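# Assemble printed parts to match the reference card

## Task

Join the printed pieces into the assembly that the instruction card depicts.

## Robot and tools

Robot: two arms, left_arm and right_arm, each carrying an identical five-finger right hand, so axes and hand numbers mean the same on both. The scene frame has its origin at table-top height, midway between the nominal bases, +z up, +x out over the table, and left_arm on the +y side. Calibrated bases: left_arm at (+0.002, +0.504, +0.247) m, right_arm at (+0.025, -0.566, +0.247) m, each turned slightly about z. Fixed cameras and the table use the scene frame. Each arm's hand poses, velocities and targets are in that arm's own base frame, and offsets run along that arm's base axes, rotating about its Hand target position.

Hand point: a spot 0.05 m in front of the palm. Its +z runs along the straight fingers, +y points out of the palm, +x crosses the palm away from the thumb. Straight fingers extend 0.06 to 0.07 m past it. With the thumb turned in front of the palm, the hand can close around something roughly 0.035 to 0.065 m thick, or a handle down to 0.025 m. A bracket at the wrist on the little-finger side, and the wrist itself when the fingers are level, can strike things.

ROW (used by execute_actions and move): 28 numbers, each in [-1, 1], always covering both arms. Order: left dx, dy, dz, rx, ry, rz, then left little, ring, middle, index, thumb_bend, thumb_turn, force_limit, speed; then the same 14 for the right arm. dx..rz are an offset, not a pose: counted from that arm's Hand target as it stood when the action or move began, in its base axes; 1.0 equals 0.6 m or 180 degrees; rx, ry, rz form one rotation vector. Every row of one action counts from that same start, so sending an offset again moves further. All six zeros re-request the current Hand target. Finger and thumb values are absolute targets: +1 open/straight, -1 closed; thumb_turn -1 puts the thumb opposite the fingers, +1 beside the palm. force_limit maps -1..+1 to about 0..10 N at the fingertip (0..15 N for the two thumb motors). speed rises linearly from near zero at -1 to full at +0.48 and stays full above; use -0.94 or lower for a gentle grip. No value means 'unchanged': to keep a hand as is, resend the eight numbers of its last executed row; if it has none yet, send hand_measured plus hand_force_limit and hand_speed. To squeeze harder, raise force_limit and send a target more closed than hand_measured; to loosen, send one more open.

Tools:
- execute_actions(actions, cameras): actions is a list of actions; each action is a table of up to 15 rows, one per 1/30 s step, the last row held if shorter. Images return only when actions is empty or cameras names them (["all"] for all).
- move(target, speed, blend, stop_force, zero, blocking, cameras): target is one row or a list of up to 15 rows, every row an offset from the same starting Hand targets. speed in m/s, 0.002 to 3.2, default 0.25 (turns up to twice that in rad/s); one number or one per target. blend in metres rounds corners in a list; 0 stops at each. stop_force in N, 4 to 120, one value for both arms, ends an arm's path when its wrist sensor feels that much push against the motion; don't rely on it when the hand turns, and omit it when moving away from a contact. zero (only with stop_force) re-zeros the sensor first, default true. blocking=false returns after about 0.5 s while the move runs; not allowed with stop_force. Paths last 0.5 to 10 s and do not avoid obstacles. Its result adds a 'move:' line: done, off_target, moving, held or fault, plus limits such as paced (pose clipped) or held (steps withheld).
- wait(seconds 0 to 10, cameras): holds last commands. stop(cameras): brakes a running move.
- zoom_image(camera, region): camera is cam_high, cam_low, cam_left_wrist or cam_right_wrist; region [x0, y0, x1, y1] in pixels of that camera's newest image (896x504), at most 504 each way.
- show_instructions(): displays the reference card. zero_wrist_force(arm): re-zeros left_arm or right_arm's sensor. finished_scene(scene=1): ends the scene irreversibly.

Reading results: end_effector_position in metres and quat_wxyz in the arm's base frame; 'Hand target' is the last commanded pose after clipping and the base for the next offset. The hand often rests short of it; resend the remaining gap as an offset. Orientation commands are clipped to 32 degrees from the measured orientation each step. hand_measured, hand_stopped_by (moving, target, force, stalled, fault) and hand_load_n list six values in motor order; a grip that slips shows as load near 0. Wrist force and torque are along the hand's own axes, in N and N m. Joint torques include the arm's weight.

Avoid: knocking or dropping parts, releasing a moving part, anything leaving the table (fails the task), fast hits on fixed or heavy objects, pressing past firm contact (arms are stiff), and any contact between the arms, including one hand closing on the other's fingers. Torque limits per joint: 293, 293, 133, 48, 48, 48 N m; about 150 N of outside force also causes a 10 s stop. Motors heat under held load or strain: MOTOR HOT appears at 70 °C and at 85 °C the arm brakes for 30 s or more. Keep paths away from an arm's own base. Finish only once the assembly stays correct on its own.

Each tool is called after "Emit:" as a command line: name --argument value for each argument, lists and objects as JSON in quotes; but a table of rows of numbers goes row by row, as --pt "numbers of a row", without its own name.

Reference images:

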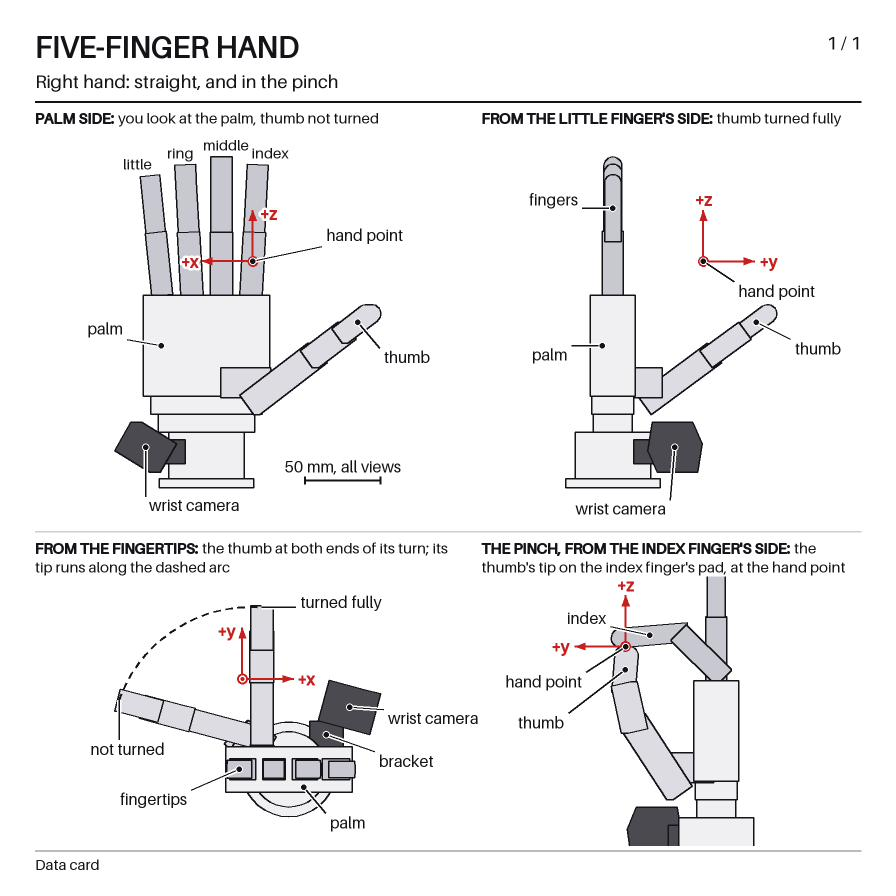

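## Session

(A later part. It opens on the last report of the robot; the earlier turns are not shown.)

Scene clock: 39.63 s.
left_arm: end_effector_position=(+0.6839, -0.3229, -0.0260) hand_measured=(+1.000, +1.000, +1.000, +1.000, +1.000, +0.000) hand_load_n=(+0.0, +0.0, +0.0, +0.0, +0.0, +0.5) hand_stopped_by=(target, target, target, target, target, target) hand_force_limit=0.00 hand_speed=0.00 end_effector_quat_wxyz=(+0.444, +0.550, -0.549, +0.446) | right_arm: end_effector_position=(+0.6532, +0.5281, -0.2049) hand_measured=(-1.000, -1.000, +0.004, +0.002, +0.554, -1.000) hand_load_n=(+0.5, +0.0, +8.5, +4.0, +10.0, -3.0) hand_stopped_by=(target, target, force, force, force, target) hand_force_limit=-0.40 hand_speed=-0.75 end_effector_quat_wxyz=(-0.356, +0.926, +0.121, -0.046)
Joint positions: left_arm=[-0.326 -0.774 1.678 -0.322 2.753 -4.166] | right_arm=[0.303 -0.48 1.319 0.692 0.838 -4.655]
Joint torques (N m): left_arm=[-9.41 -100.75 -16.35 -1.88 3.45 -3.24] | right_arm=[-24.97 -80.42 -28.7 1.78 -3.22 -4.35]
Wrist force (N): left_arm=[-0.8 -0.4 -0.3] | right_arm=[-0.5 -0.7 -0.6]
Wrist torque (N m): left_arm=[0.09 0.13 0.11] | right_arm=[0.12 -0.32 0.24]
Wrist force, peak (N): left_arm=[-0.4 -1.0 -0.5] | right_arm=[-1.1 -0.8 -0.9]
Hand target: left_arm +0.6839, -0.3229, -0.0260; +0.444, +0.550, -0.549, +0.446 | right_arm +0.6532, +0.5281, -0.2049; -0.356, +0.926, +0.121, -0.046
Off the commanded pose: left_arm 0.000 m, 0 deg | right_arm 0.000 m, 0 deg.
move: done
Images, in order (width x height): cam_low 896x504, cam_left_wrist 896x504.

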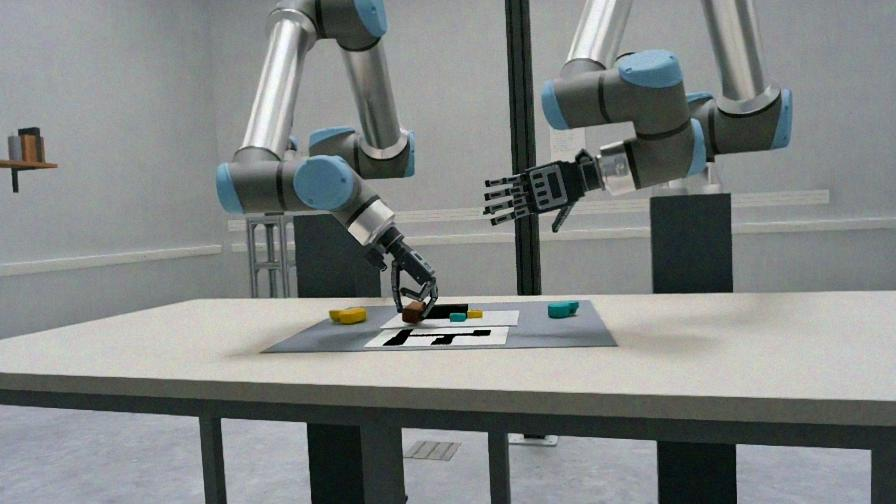

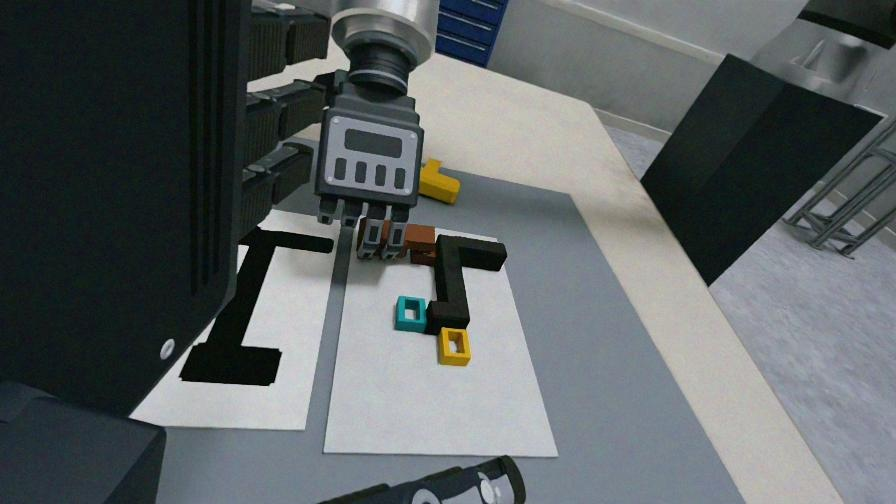

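Emit:
move --target '[0,0,0,0,0,0,1,1,1,1,1,0,0,0,0,0,0.013,0.032,0.0086,0,-1,-1,-0.4,-0.4,-0.1,-1,-0.4,-0.75]' --speed 0.05 --cameras '["cam_left_wrist","cam_low","cam_right_wrist"]'

Emit:
zoom_image --camera "cam_low" --region '[390, 270, 450, 330]'

Emit:
zoom_image --camera "cam_left_wrist" --region '[390, 210, 460, 280]'

Scene clock: 41.53 s.
left_arm: end_effector_position=(+0.6839, -0.3229, -0.0260) hand_measured=(+1.000, +1.000, +1.000, +1.000, +1.000, +0.000) hand_load_n=(+0.0, +0.0, +0.0, +0.0, +0.0, +0.5) hand_stopped_by=(target, target, target, target, target, target) hand_force_limit=0.00 hand_speed=0.00 end_effector_quat_wxyz=(+0.444, +0.550, -0.549, +0.446) | right_arm: end_effector_position=(+0.6532, +0.5281, -0.1972) hand_measured=(-1.000, -1.000, +0.004, +0.002, +0.554, -1.000) hand_load_n=(+0.0, +0.0, +8.5, +4.0, +9.5, -2.5) hand_stopped_by=(target, target, force, force, force, target) hand_force_limit=-0.40 hand_speed=-0.75 end_effector_quat_wxyz=(-0.403, +0.906, +0.118, -0.052)
Joint positions: left_arm=[-0.326 -0.774 1.678 -0.322 2.753 -4.166] | right_arm=[0.273 -0.474 1.33 0.699 0.734 -4.693]
Joint torques (N m): left_arm=[-10.07 -101.41 -16.58 -1.81 3.03 -3.37] | right_arm=[-22.62 -83.51 -13.21 5.76 -3.19 -3.58]
Wrist force (N): left_arm=[-0.3 -0.9 -0.4] | right_arm=[0.2 0.3 -0.1]
Wrist torque (N m): left_arm=[0.03 0.06 0.12] | right_arm=[0.16 -0.22 0.19]
Wrist force, peak (N): left_arm=[-0.5 -1.1 -0.4] | right_arm=[-2.1 -0.1 0.0]
Hand target: left_arm +0.6839, -0.3229, -0.0260; +0.444, +0.550, -0.549, +0.446 | right_arm +0.6532, +0.5281, -0.1971; -0.403, +0.906, +0.118, -0.052
Off the commanded pose: left_arm 0.000 m, 0 deg | right_arm 0.000 m, 0 deg.
move: done
Images, in order (width x height): cam_low 896x504, cam_left_wrist 896x504, cam_right_wrist 896x504.

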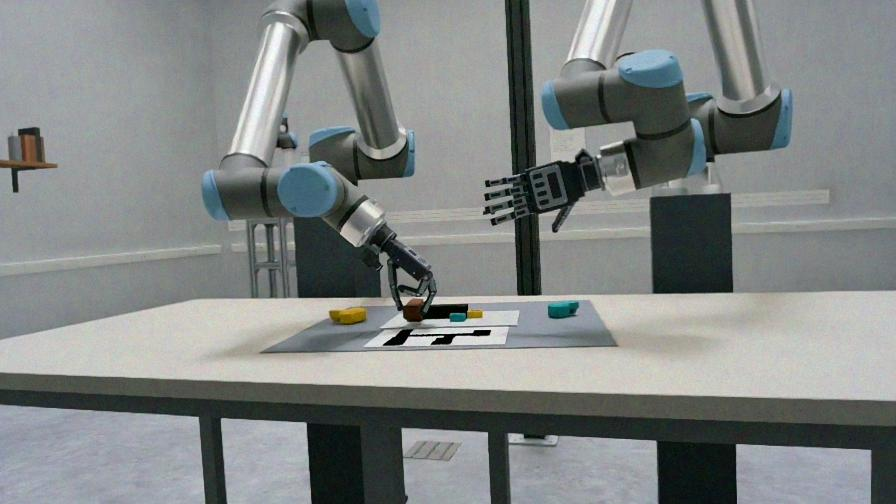

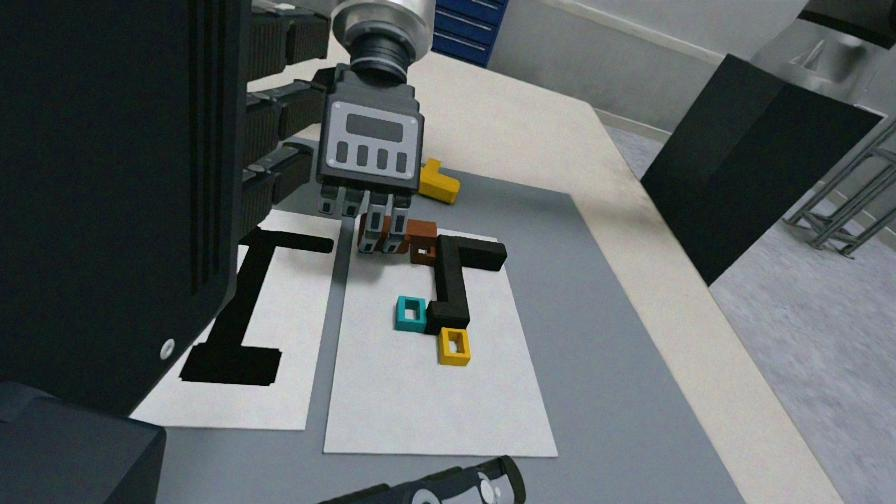

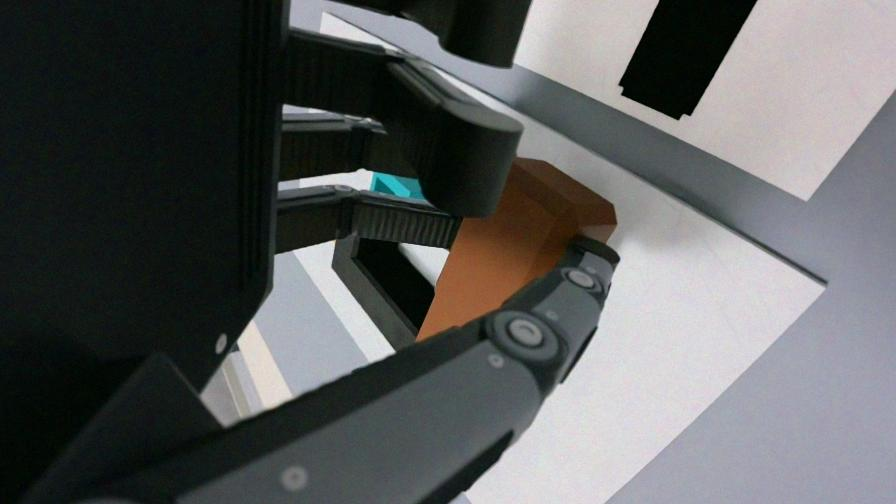

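Scaled by 8.400.

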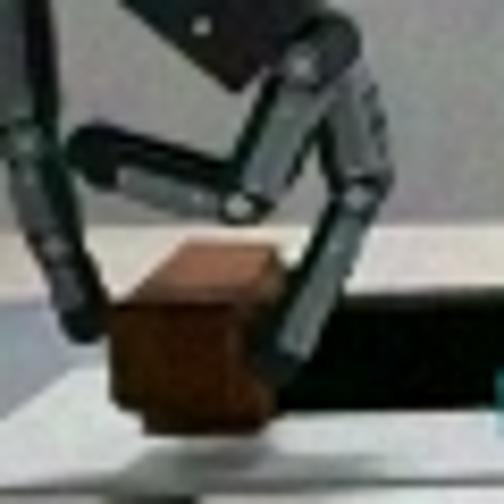

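Scaled by 7.200.

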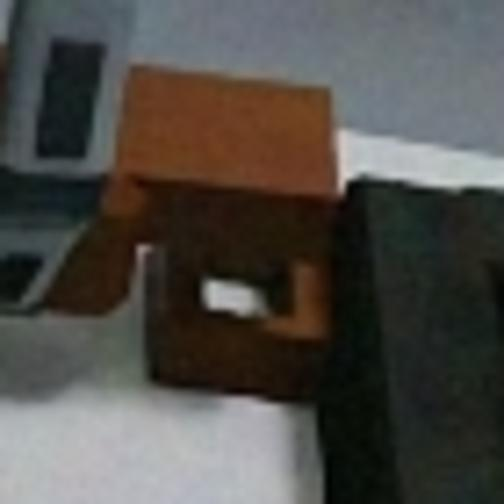

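Emit:
move --pt "0 0 0 0 0 0 1 1 1 1 1 0 0 0 -0.0067 -0.007 0 0 0 0 -1 -1 -0.4 -0.4 -0.1 -1 -0.4 -0.75" --pt "0 0 0 0 0 0 1 1 1 1 1 0 0 0 -0.0067 -0.007 -0.03 0 0 0 -1 -1 -0.4 -0.4 -0.1 -1 -0.4 -0.75" --speed 0.03 --stop_force 4 --cameras '["cam_left_wrist","cam_low"]'

Emit:
zoom_image --camera "cam_low" --region '[390, 270, 450, 330]'

Emit:
zoom_image --camera "cam_left_wrist" --region '[390, 210, 460, 280]'

Scene clock: 46.40 s.
left_arm: end_effector_position=(+0.6839, -0.3229, -0.0260) hand_measured=(+1.000, +1.000, +1.000, +1.000, +1.000, +0.000) hand_load_n=(+0.0, +0.0, +0.0, +0.0, +0.0, +0.0) hand_stopped_by=(target, target, target, target, target, target) hand_force_limit=0.00 hand_speed=0.00 end_effector_quat_wxyz=(+0.444, +0.550, -0.549, +0.446) | right_arm: end_effector_position=(+0.6491, +0.5239, -0.2100) hand_measured=(-1.000, -1.000, +0.004, +0.002, +0.554, -1.000) hand_load_n=(+0.0, +0.5, +11.5, +0.0, +9.0, -0.5) hand_stopped_by=(target, target, force, force, force, target) hand_force_limit=-0.40 hand_speed=-0.75 end_effector_quat_wxyz=(-0.403, +0.906, +0.118, -0.052)
Joint positions: left_arm=[-0.326 -0.774 1.678 -0.322 2.753 -4.166] | right_arm=[0.269 -0.463 1.339 0.683 0.733 -4.699]
Joint torques (N m): left_arm=[-10.59 -102.15 -16.28 -1.87 2.19 -3.14] | right_arm=[-11.89 -110.89 -13.58 5.83 -0.09 -3.17]
Wrist force (N): left_arm=[-0.3 -0.5 -0.3] | right_arm=[0.7 0.5 -0.5]
Wrist torque (N m): left_arm=[0.08 0.05 0.13] | right_arm=[0.13 -0.30 0.19]
Wrist force, peak (N): left_arm=[-0.7 -0.8 -0.8] | right_arm=[0.1 -3.2 -6.6]
Hand target: left_arm +0.6839, -0.3229, -0.0260; +0.444, +0.550, -0.549, +0.446 | right_arm +0.6491, +0.5239, -0.2100; -0.403, +0.906, +0.118, -0.052 (not the last commanded pose)
Off the commanded pose: left_arm 0.000 m, 0 deg | right_arm 0.005 m, 0 deg.
move: contact (right_arm); path passed 1 of 2 targets
Images, in order (width x height): cam_low 896x504, cam_left_wrist 896x504.

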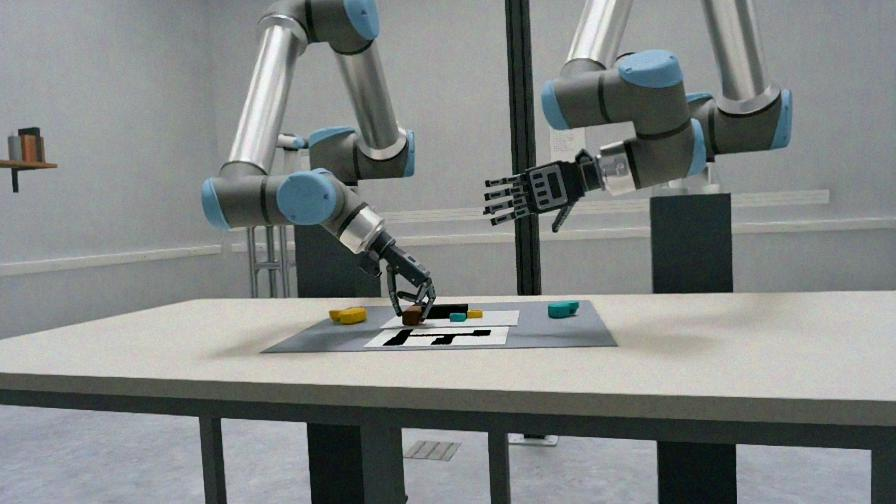

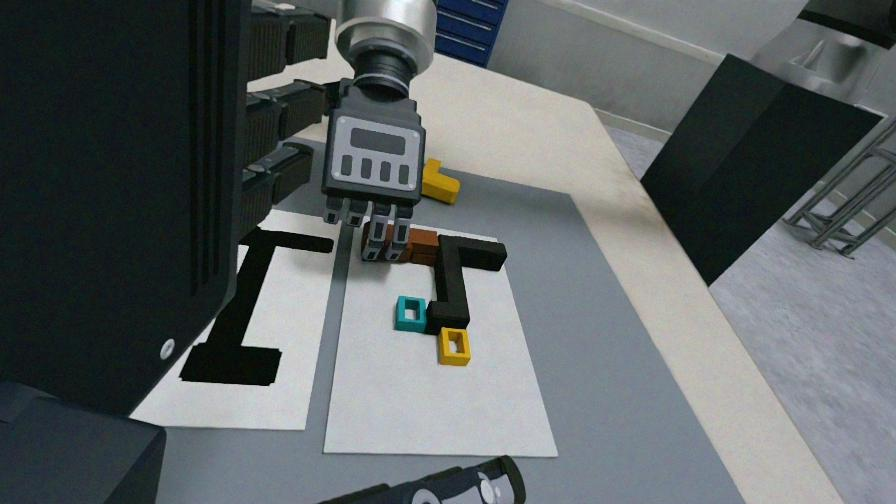

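Scaled by 8.400.

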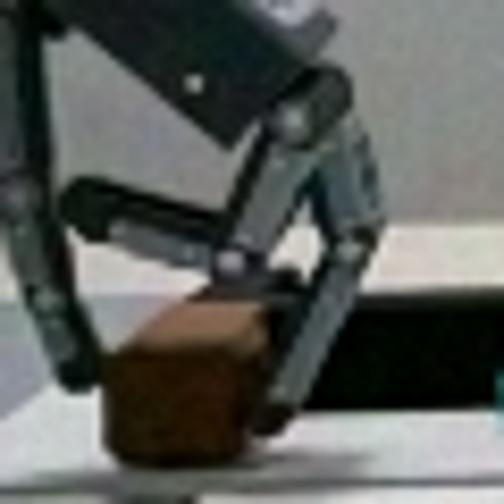

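Scaled by 7.200.

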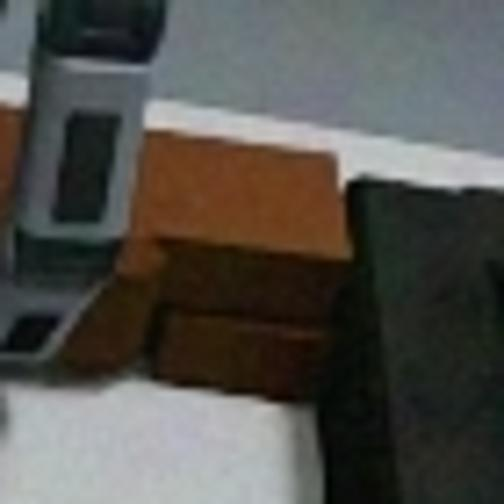

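Emit:
move --pt "0 0 0 0 0 0 1 1 1 1 1 0 0 0 0 0 0.005 0 0 0 -1 -1 -0.4 -0.4 -0.1 -1 -0.4 -0.75" --pt "0 0 0 0 0 0 1 1 1 1 1 0 0 0 0.0008 -0.0032 0.005 0 0 0 -1 -1 -0.4 -0.4 -0.1 -1 -0.4 -0.75" --speed 0.03

Emit:
move --target '[0,0,0,0,0,0,1,1,1,1,1,0,0,0,0,0,-0.02,0,0,0,-1,-1,-0.4,-0.4,-0.1,-1,-0.4,-0.75]' --speed 0.02 --stop_force 4 --cameras '["cam_left_wrist"]'

Emit:
zoom_image --camera "cam_left_wrist" --region '[390, 210, 460, 280]'

Scene clock: 47.63 s.
left_arm: end_effector_position=(+0.6839, -0.3229, -0.0260) hand_measured=(+1.000, +1.000, +1.000, +1.000, +1.000, +0.000) hand_load_n=(+0.0, +0.0, +0.0, +0.0, +0.0, +0.0) hand_stopped_by=(target, target, target, target, target, target) hand_force_limit=0.00 hand_speed=0.00 end_effector_quat_wxyz=(+0.444, +0.550, -0.549, +0.446) | right_arm: end_effector_position=(+0.6495, +0.5222, -0.2070) hand_measured=(-1.000, -1.000, +0.004, +0.002, +0.554, -1.000) hand_load_n=(+0.0, +0.0, +12.0, +0.0, +8.5, +0.5) hand_stopped_by=(target, target, force, force, force, target) hand_force_limit=-0.40 hand_speed=-0.75 end_effector_quat_wxyz=(-0.403, +0.906, +0.118, -0.052) end_effector_velocity=(+0.002, -0.001, +0.002) end_effector_angular_velocity=(+0.001, -0.004, +0.001)
Joint positions: left_arm=[-0.326 -0.774 1.678 -0.322 2.753 -4.166] | right_arm=[0.267 -0.466 1.342 0.687 0.733 -4.702]
Joint velocities: left_arm=[within noise] | right_arm=[-0.002 -0.002 0 0.001 0 -0.005]
Joint torques (N m): left_arm=[-9.84 -102.14 -16.04 -1.9 2.14 -3.25] | right_arm=[-22.59 -109.14 -12.93 5.92 -1.11 -3.73]
Wrist force (N): left_arm=[-0.2 -0.8 -0.3] | right_arm=[0.3 0.3 -0.2]
Wrist torque (N m): left_arm=[0.02 0.04 0.12] | right_arm=[0.18 -0.22 0.20]
Wrist force, peak (N): left_arm=[-0.4 -0.9 -0.6] | right_arm=[0.7 0.8 -0.2]
Hand target: left_arm +0.6839, -0.3229, -0.0260; +0.444, +0.550, -0.549, +0.446 | right_arm +0.6496, +0.5220, -0.2070; -0.403, +0.906, +0.118, -0.052
Off the commanded pose: left_arm 0.000 m, 0 deg | right_arm 0.000 m, 0 deg.
move: done

Scene clock: 49.10 s.
left_arm: end_effector_position=(+0.6839, -0.3229, -0.0260) hand_measured=(+1.000, +1.000, +1.000, +1.000, +1.000, +0.000) hand_load_n=(+0.0, +0.0, +0.0, +0.0, +0.0, +0.0) hand_stopped_by=(target, target, target, target, target, target) hand_force_limit=0.00 hand_speed=0.00 end_effector_quat_wxyz=(+0.444, +0.550, -0.549, +0.446) | right_arm: end_effector_position=(+0.6496, +0.5219, -0.2111) hand_measured=(-1.000, -1.000, +0.004, +0.002, +0.554, -1.000) hand_load_n=(+0.0, +0.0, +13.0, +0.0, +9.0, +1.0) hand_stopped_by=(target, target, force, force, force, target) hand_force_limit=-0.40 hand_speed=-0.75 end_effector_quat_wxyz=(-0.403, +0.906, +0.118, -0.052)
Joint positions: left_arm=[-0.326 -0.774 1.678 -0.322 2.753 -4.166] | right_arm=[0.266 -0.461 1.34 0.684 0.733 -4.702]
Joint torques (N m): left_arm=[-9.95 -101.38 -16.16 -1.53 1.84 -3.31] | right_arm=[-11.07 -108.12 -12.31 5.92 -1.67 -3.18]
Wrist force (N): left_arm=[-0.2 -1.0 -0.3] | right_arm=[0.5 0.0 -0.5]
Wrist torque (N m): left_arm=[0.00 0.05 0.12] | right_arm=[0.14 -0.24 0.19]
Wrist force, peak (N): left_arm=[-0.5 -0.8 -0.9] | right_arm=[-0.5 -4.7 -8.8]
Hand target: left_arm +0.6839, -0.3229, -0.0260; +0.444, +0.550, -0.549, +0.446 | right_arm +0.6496, +0.5220, -0.2111; -0.403, +0.906, +0.118, -0.052 (not the last commanded pose)
Off the commanded pose: left_arm 0.000 m, 0 deg | right_arm 0.008 m, 0 deg.
move: contact (right_arm)
Images, in order (width x height): cam_left_wrist 896x504.

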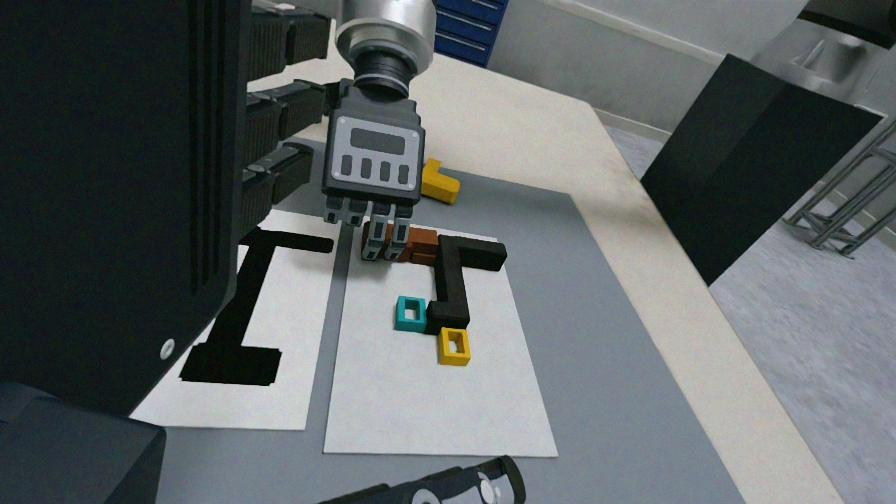

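Scaled by 7.200.

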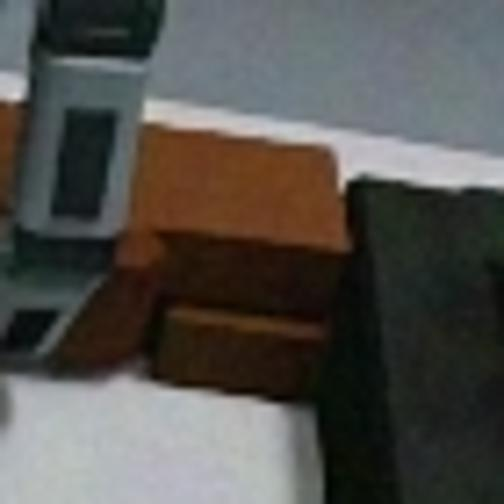

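Emit:
move --pt "0 0 0 0 0 0 1 1 1 1 1 0 0 0 0 0 0.005 0 0 0 -1 -1 -0.4 -0.4 -0.1 -1 -0.4 -0.75" --pt "0 0 0 0 0 0 1 1 1 1 1 0 0 0 0.0008 -0.0032 0.005 0 0 0 -1 -1 -0.4 -0.4 -0.1 -1 -0.4 -0.75" --speed 0.03

Emit:
move --target '[0,0,0,0,0,0,1,1,1,1,1,0,0,0,0,0,-0.02,0,0,0,-1,-1,-0.4,-0.4,-0.1,-1,-0.4,-0.75]' --speed 0.02 --stop_force 4 --cameras '["cam_left_wrist","cam_right_wrist"]'

Emit:
zoom_image --camera "cam_left_wrist" --region '[390, 210, 460, 280]'

Scene clock: 50.53 s.
left_arm: end_effector_position=(+0.6839, -0.3229, -0.0260) hand_measured=(+1.000, +1.000, +1.000, +1.000, +1.000, +0.000) hand_load_n=(+0.0, +0.0, +0.0, +0.0, +0.0, +0.0) hand_stopped_by=(target, target, target, target, target, target) hand_force_limit=0.00 hand_speed=0.00 end_effector_quat_wxyz=(+0.444, +0.550, -0.549, +0.446) | right_arm: end_effector_position=(+0.6500, +0.5203, -0.2081) hand_measured=(-1.000, -1.000, +0.004, +0.002, +0.554, -1.000) hand_load_n=(+0.0, +0.0, +12.5, +0.5, +9.5, +0.5) hand_stopped_by=(target, target, force, force, force, target) hand_force_limit=-0.40 hand_speed=-0.75 end_effector_quat_wxyz=(-0.403, +0.906, +0.118, -0.052)
Joint positions: left_arm=[-0.326 -0.774 1.678 -0.322 2.753 -4.166] | right_arm=[0.264 -0.465 1.342 0.688 0.733 -4.706]
Joint torques (N m): left_arm=[-9.65 -100.55 -16.71 -1.77 1.49 -3.43] | right_arm=[-24.24 -111.89 -12.93 5.85 -2.34 -3.36]
Wrist force (N): left_arm=[-0.1 -0.7 -0.4] | right_arm=[0.2 0.1 -0.4]
Wrist torque (N m): left_arm=[0.04 0.03 0.14] | right_arm=[0.16 -0.21 0.18]
Wrist force, peak (N): left_arm=[-0.7 -1.0 -0.5] | right_arm=[0.9 0.1 -0.6]
Hand target: left_arm +0.6839, -0.3229, -0.0260; +0.444, +0.550, -0.549, +0.446 | right_arm +0.6501, +0.5200, -0.2081; -0.403, +0.906, +0.118, -0.052
Off the commanded pose: left_arm 0.000 m, 0 deg | right_arm 0.000 m, 0 deg.
move: done

Scene clock: 51.90 s.
left_arm: end_effector_position=(+0.6839, -0.3229, -0.0260) hand_measured=(+1.000, +1.000, +1.000, +1.000, +1.000, +0.000) hand_load_n=(+0.0, +0.0, +0.0, +0.0, +0.0, +0.0) hand_stopped_by=(target, target, target, target, target, target) hand_force_limit=0.00 hand_speed=0.00 end_effector_quat_wxyz=(+0.444, +0.550, -0.549, +0.446) | right_arm: end_effector_position=(+0.6500, +0.5200, -0.2114) hand_measured=(-1.000, -1.000, +0.004, +0.002, +0.554, -1.000) hand_load_n=(+0.0, +0.0, +13.0, +0.5, +9.5, +1.5) hand_stopped_by=(target, target, force, force, force, target) hand_force_limit=-0.40 hand_speed=-0.75 end_effector_quat_wxyz=(-0.403, +0.906, +0.118, -0.052)
Joint positions: left_arm=[-0.326 -0.774 1.678 -0.322 2.753 -4.166] | right_arm=[0.264 -0.461 1.341 0.686 0.733 -4.706]
Joint torques (N m): left_arm=[-10.75 -100.33 -15.86 -1.59 1.19 -3.36] | right_arm=[-13.55 -109.64 -13.36 6.17 0.96 -3.06]
Wrist force (N): left_arm=[-0.6 -0.5 -0.5] | right_arm=[0.4 0.3 0.0]
Wrist torque (N m): left_arm=[0.07 0.10 0.11] | right_arm=[0.19 -0.24 0.21]
Wrist force, peak (N): left_arm=[-0.6 -0.9 -0.6] | right_arm=[-1.1 -8.6 -8.6]
Hand target: left_arm +0.6839, -0.3229, -0.0260; +0.444, +0.550, -0.549, +0.446 | right_arm +0.6500, +0.5200, -0.2114; -0.403, +0.906, +0.118, -0.052 (not the last commanded pose)
Off the commanded pose: left_arm 0.000 m, 0 deg | right_arm 0.009 m, 0 deg.
move: contact (right_arm)
Images, in order (width x height): cam_left_wrist 896x504, cam_right_wrist 896x504.

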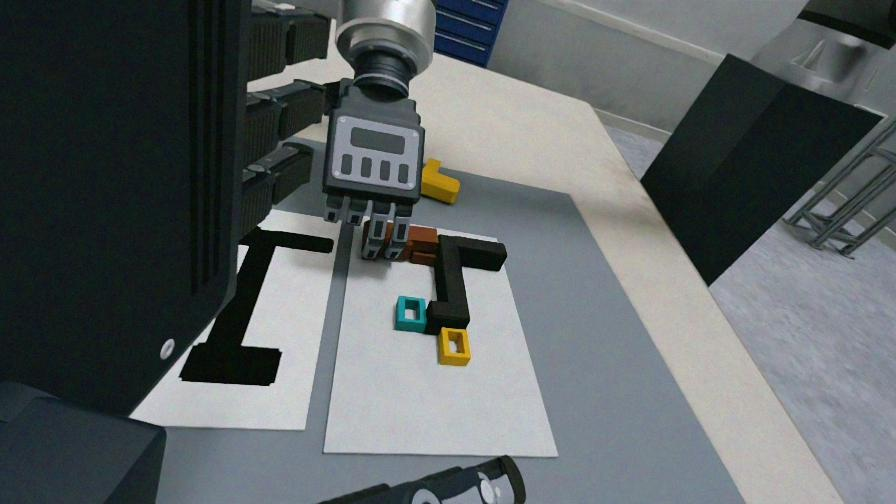

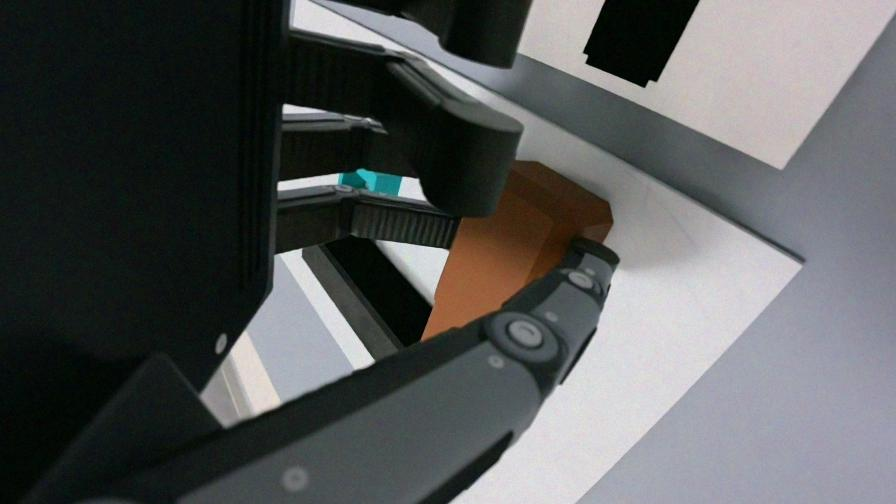

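Scaled by 7.200.

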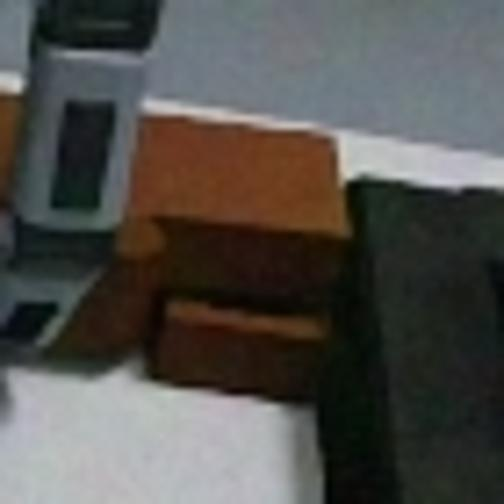

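Emit:
move --pt "0 0 0 0 0 0 1 1 1 1 1 0 0 0 0 0 0.005 0 0 0 -1 -1 -0.4 -0.4 -0.1 -1 -0.4 -0.75" --pt "0 0 0 0 0 0 1 1 1 1 1 0 0 0 -0.0021 -0.0006 0.004 0 0 0 -1 -1 -0.4 -0.4 -0.1 -1 -0.4 -0.75" --speed 0.03

Emit:
move --target '[0,0,0,0,0,0,1,1,1,1,1,0,0,0,0,0,-0.02,0,0,0,-1,-1,-0.4,-0.4,-0.1,-1,-0.4,-0.75]' --speed 0.02 --stop_force 4 --cameras '["cam_left_wrist","cam_low"]'

Emit:
zoom_image --camera "cam_left_wrist" --region '[390, 210, 460, 280]'

Emit:
zoom_image --camera "cam_low" --region '[390, 270, 450, 330]'

Scene clock: 53.67 s.
left_arm: end_effector_position=(+0.6839, -0.3229, -0.0260) hand_measured=(+1.000, +1.000, +1.000, +1.000, +1.000, +0.000) hand_load_n=(+0.0, +0.0, +0.0, +0.0, +0.0, +0.5) hand_stopped_by=(target, target, target, target, target, target) hand_force_limit=0.00 hand_speed=0.00 end_effector_quat_wxyz=(+0.444, +0.550, -0.549, +0.446) | right_arm: end_effector_position=(+0.6490, +0.5198, -0.2089) hand_measured=(-1.000, -1.000, +0.004, +0.002, +0.554, -1.000) hand_load_n=(+0.0, +0.0, +13.0, +0.0, +9.5, -1.5) hand_stopped_by=(target, target, force, force, force, target) hand_force_limit=-0.40 hand_speed=-0.75 end_effector_quat_wxyz=(-0.403, +0.906, +0.118, -0.052)
Joint positions: left_arm=[-0.326 -0.774 1.678 -0.322 2.753 -4.166] | right_arm=[0.264 -0.465 1.345 0.686 0.733 -4.706]
Joint torques (N m): left_arm=[-10.79 -101.2 -16.8 -1.67 0.9 -3.2] | right_arm=[-6.95 -105.74 -6.86 3.68 0.84 -3.03]
Wrist force (N): left_arm=[-0.2 -0.8 -0.5] | right_arm=[7.2 -0.1 -0.2]
Wrist torque (N m): left_arm=[0.04 0.05 0.12] | right_arm=[0.13 -0.18 0.12]
Wrist force, peak (N): left_arm=[-0.2 -1.2 -0.3] | right_arm=[7.2 -0.1 -0.2]
Hand target: left_arm +0.6839, -0.3229, -0.0260; +0.444, +0.550, -0.549, +0.446 | right_arm +0.6488, +0.5197, -0.2090; -0.403, +0.906, +0.118, -0.052
Off the commanded pose: left_arm 0.000 m, 0 deg | right_arm 0.000 m, 0 deg.
move: done

Scene clock: 55.03 s.
left_arm: end_effector_position=(+0.6839, -0.3229, -0.0260) hand_measured=(+1.000, +1.000, +1.000, +1.000, +1.000, +0.000) hand_load_n=(+0.0, -0.5, +0.0, +0.0, +0.0, +0.0) hand_stopped_by=(target, target, target, target, target, target) hand_force_limit=0.00 hand_speed=0.00 end_effector_quat_wxyz=(+0.444, +0.550, -0.549, +0.446) | right_arm: end_effector_position=(+0.6487, +0.5197, -0.2116) hand_measured=(-1.000, -1.000, +0.004, +0.002, +0.554, -1.000) hand_load_n=(+0.0, +0.0, +12.5, +0.0, +10.5, -4.0) hand_stopped_by=(target, target, force, force, force, target) hand_force_limit=-0.40 hand_speed=-0.75 end_effector_quat_wxyz=(-0.403, +0.906, +0.118, -0.052)
Joint positions: left_arm=[-0.326 -0.774 1.678 -0.322 2.753 -4.166] | right_arm=[0.264 -0.462 1.344 0.683 0.733 -4.706]
Joint torques (N m): left_arm=[-9.19 -100.45 -16.63 -1.84 0.55 -3.44] | right_arm=[-2.71 -107.13 -8.5 6.7 0.73 -2.88]
Wrist force (N): left_arm=[-0.1 -0.5 -0.6] | right_arm=[5.0 0.3 -1.7]
Wrist torque (N m): left_arm=[0.09 0.04 0.15] | right_arm=[0.13 -0.21 0.11]
Wrist force, peak (N): left_arm=[-0.1 -1.1 -0.5] | right_arm=[6.4 -7.1 -8.5]
Hand target: left_arm +0.6839, -0.3229, -0.0260; +0.444, +0.550, -0.549, +0.446 | right_arm +0.6487, +0.5197, -0.2116; -0.403, +0.906, +0.118, -0.052 (not the last commanded pose)
Off the commanded pose: left_arm 0.000 m, 0 deg | right_arm 0.009 m, 0 deg.
move: contact (right_arm)
Images, in order (width x height): cam_low 896x504, cam_left_wrist 896x504.

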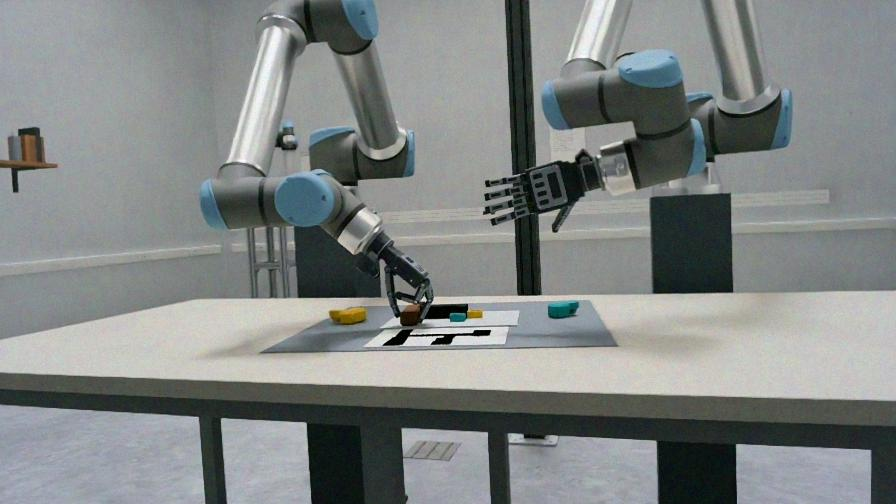

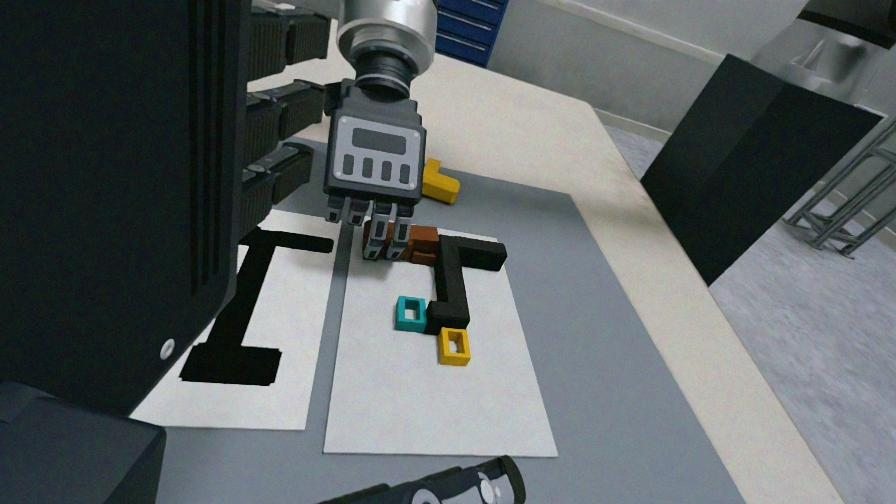

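Scaled by 7.200.

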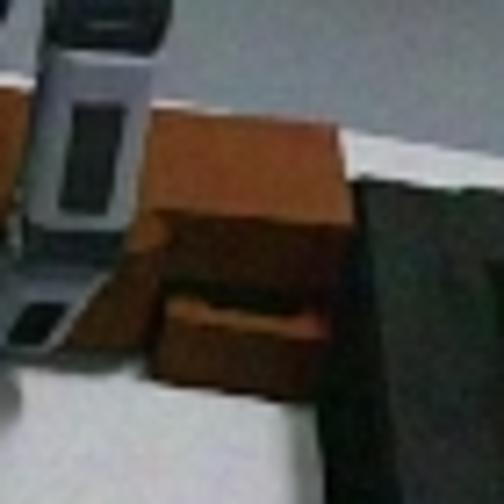

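Scaled by 8.400.

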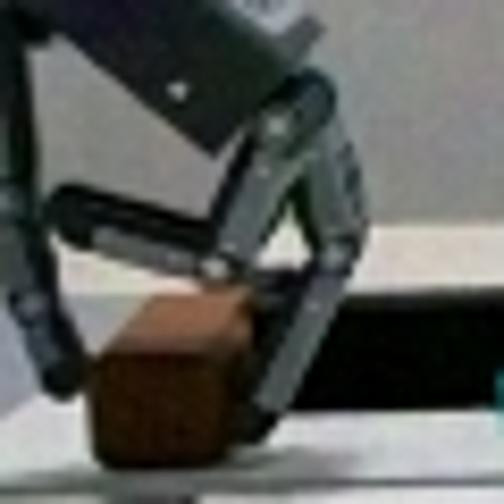

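Emit:
move --pt "0 0 0 0 0 0 1 1 1 1 1 0 0 0 0 0 0.01 0 0 0 -1 -1 -0.4 -0.4 -0.1 -1 -0.4 -0.75" --pt "0 0 0 0 0 0 1 1 1 1 1 0 0 0 0.0015 0.0004 0.012 0.005 -0.0188 0 -1 -1 -0.4 -0.4 -0.1 -1 -0.4 -0.75" --speed 0.03 --cameras '["cam_left_wrist","cam_low","cam_right_wrist"]'

Emit:
zoom_image --camera "cam_left_wrist" --region '[390, 210, 460, 280]'

Emit:
zoom_image --camera "cam_low" --region '[390, 270, 450, 330]'

Scene clock: 57.93 s.
left_arm: end_effector_position=(+0.6839, -0.3229, -0.0260) hand_measured=(+1.000, +1.000, +1.000, +1.000, +1.000, +0.000) hand_load_n=(+0.0, +0.0, +0.0, +0.0, +0.0, +0.5) hand_stopped_by=(target, target, target, target, target, target) hand_force_limit=0.00 hand_speed=0.00 end_effector_quat_wxyz=(+0.444, +0.550, -0.549, +0.446) | right_arm: end_effector_position=(+0.6497, +0.5199, -0.2044) hand_measured=(-1.000, -1.000, +0.004, +0.002, +0.554, -1.000) hand_load_n=(+0.0, +0.0, +13.0, +0.5, +9.5, +0.5) hand_stopped_by=(target, target, force, force, force, target) hand_force_limit=-0.40 hand_speed=-0.75 end_effector_quat_wxyz=(-0.407, +0.904, +0.131, -0.025)
Joint positions: left_arm=[-0.326 -0.774 1.678 -0.322 2.753 -4.166] | right_arm=[0.264 -0.496 1.386 0.615 0.733 -4.706]
Joint torques (N m): left_arm=[-9.6 -100.81 -15.89 -1.48 0.05 -3.24] | right_arm=[18.78 -110.21 -11.7 1.8 0.93 2.56]
Wrist force (N): left_arm=[-0.4 -1.1 -0.1] | right_arm=[0.2 0.2 0.1]
Wrist torque (N m): left_arm=[-0.03 0.06 0.11] | right_arm=[0.15 -0.20 0.18]
Wrist force, peak (N): left_arm=[-0.4 -1.1 -0.7] | right_arm=[5.5 0.9 -1.6]
Hand target: left_arm +0.6839, -0.3229, -0.0260; +0.444, +0.550, -0.549, +0.446 | right_arm +0.6496, +0.5199, -0.2044; -0.407, +0.904, +0.131, -0.025
Off the commanded pose: left_arm 0.000 m, 0 deg | right_arm 0.000 m, 0 deg.
move: done
Images, in order (width x height): cam_low 896x504, cam_left_wrist 896x504, cam_right_wrist 896x504.

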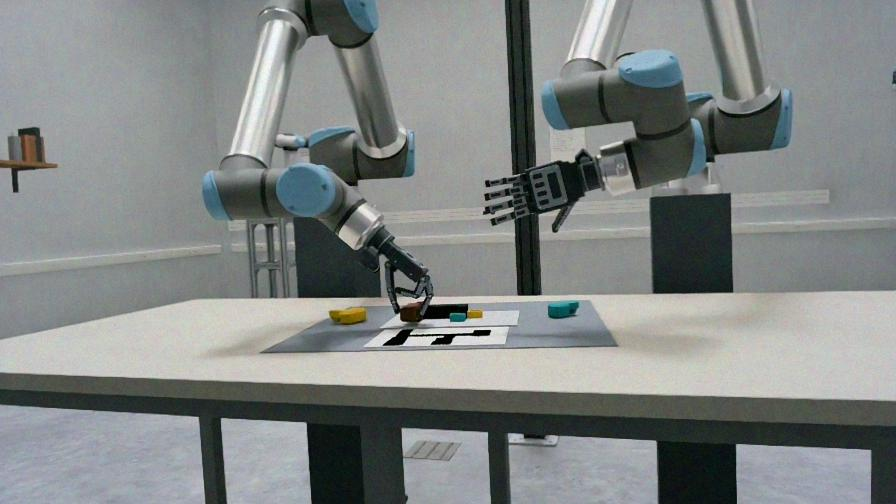

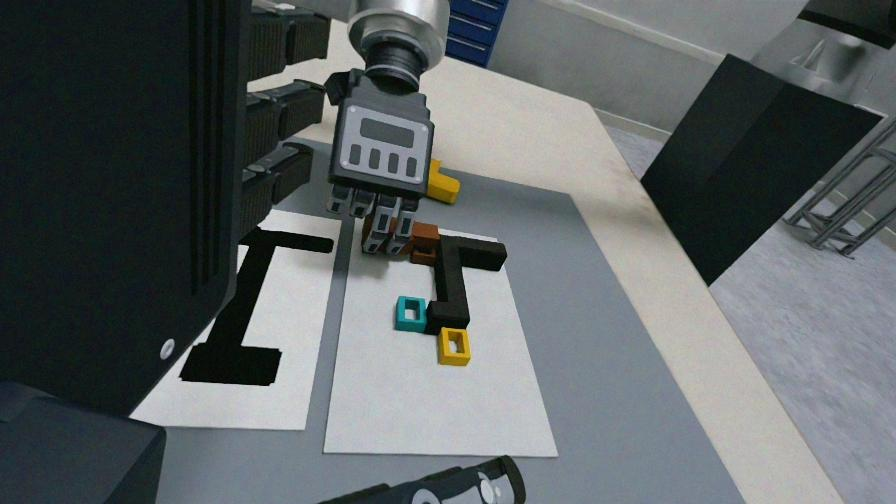

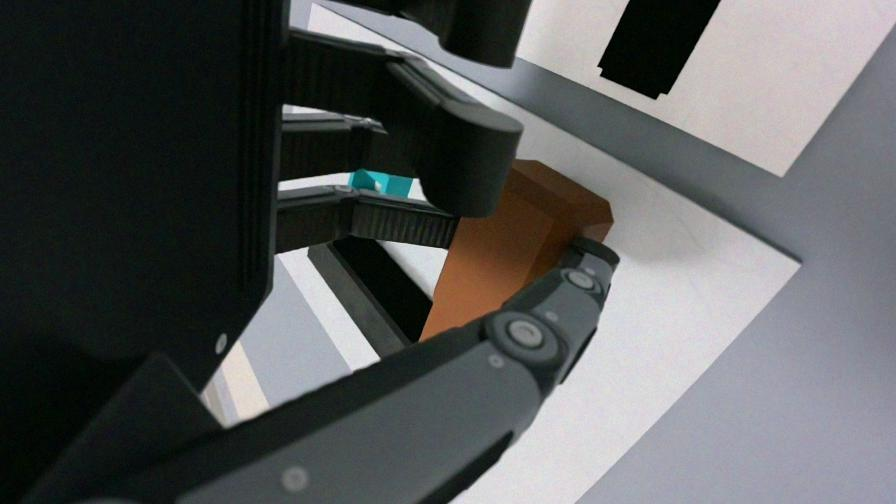

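Scaled by 7.200.

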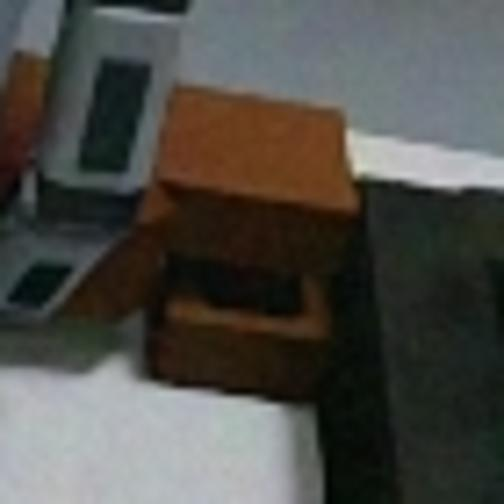

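Scaled by 8.400.

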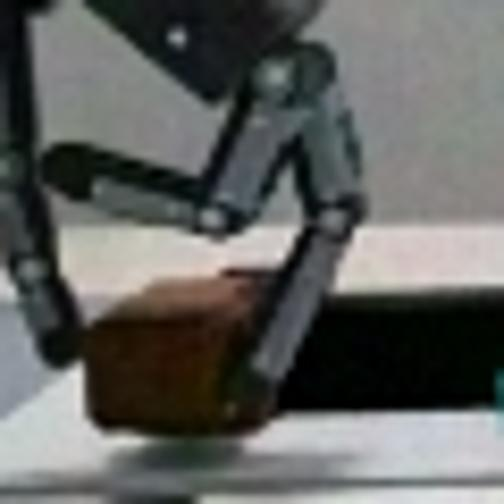

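Emit:
move --target '[0,0,0,0,0,0,1,1,1,1,1,0,0,0,0,0,-0.03,0,0,0,-1,-1,-0.4,-0.4,-0.1,-1,-0.4,-0.75]' --speed 0.02 --stop_force 4 --cameras '["cam_left_wrist","cam_low"]'

Emit:
zoom_image --camera "cam_left_wrist" --region '[390, 210, 460, 280]'

Emit:
zoom_image --camera "cam_low" --region '[390, 270, 450, 330]'

Scene clock: 59.97 s.
left_arm: end_effector_position=(+0.6839, -0.3229, -0.0260) hand_measured=(+1.000, +1.000, +1.000, +1.000, +1.000, +0.000) hand_load_n=(+0.0, +0.0, +0.0, +0.0, +0.0, +0.5) hand_stopped_by=(target, target, target, target, target, target) hand_force_limit=0.00 hand_speed=0.00 end_effector_quat_wxyz=(+0.444, +0.550, -0.549, +0.446) | right_arm: end_effector_position=(+0.6496, +0.5199, -0.2134) hand_measured=(-1.000, -1.000, +0.004, +0.002, +0.554, -1.000) hand_load_n=(+0.0, +0.0, +12.5, +1.5, +9.5, +0.5) hand_stopped_by=(target, target, force, force, force, target) hand_force_limit=-0.40 hand_speed=-0.75 end_effector_quat_wxyz=(-0.407, +0.904, +0.131, -0.025)
Joint positions: left_arm=[-0.326 -0.774 1.678 -0.322 2.753 -4.166] | right_arm=[0.264 -0.485 1.382 0.607 0.733 -4.706]
Joint torques (N m): left_arm=[-9.46 -100.82 -16.36 -1.68 -0.29 -3.35] | right_arm=[16.94 -110.28 -11.31 5.53 1.02 2.53]
Wrist force (N): left_arm=[-0.6 -0.6 -0.4] | right_arm=[0.3 0.2 0.0]
Wrist torque (N m): left_arm=[0.06 0.10 0.11] | right_arm=[0.19 -0.20 0.19]
Wrist force, peak (N): left_arm=[-0.4 -1.1 -0.8] | right_arm=[0.1 -8.9 -7.8]
Hand target: left_arm +0.6839, -0.3229, -0.0260; +0.444, +0.550, -0.549, +0.446 | right_arm +0.6496, +0.5199, -0.2134; -0.407, +0.904, +0.131, -0.025 (not the last commanded pose)
Off the commanded pose: left_arm 0.000 m, 0 deg | right_arm 0.009 m, 0 deg.
move: contact (right_arm)
Images, in order (width x height): cam_low 896x504, cam_left_wrist 896x504.

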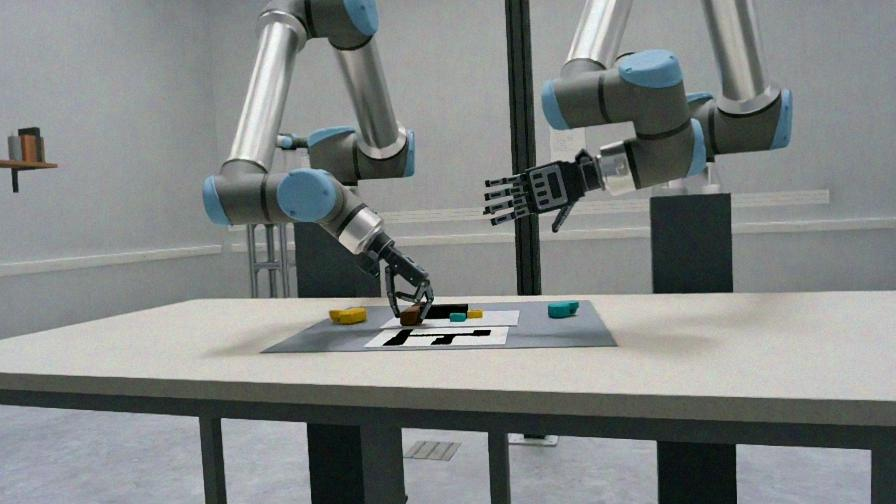

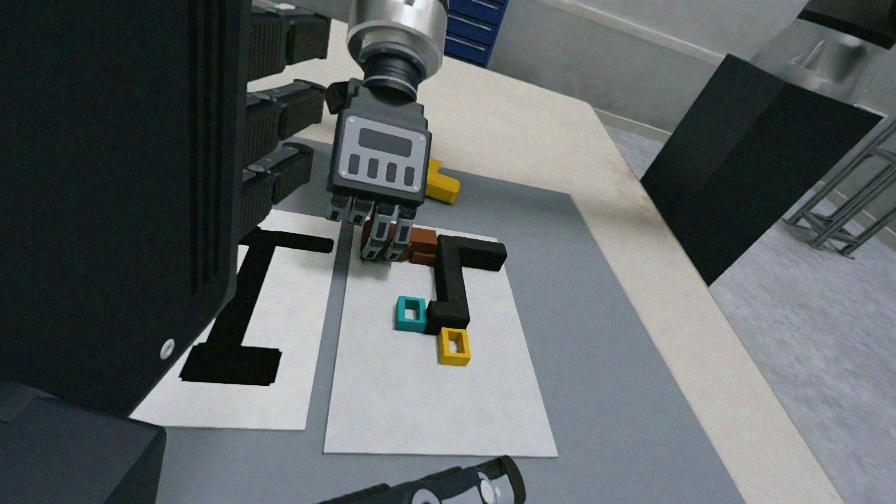

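Scaled by 7.200.

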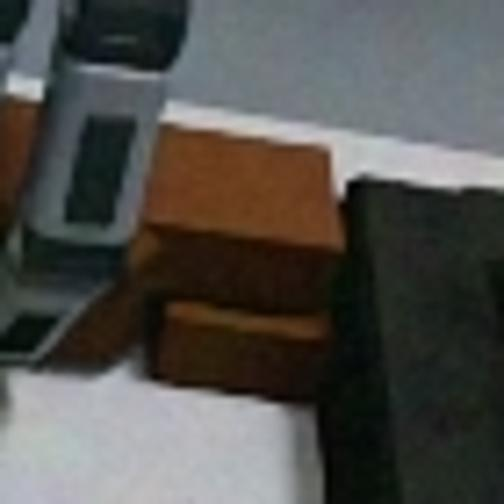

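Scaled by 8.400.

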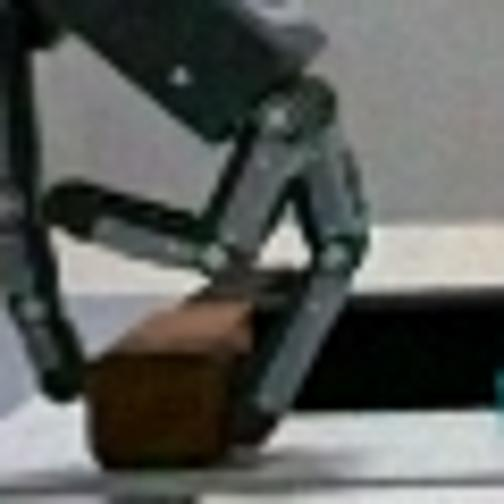

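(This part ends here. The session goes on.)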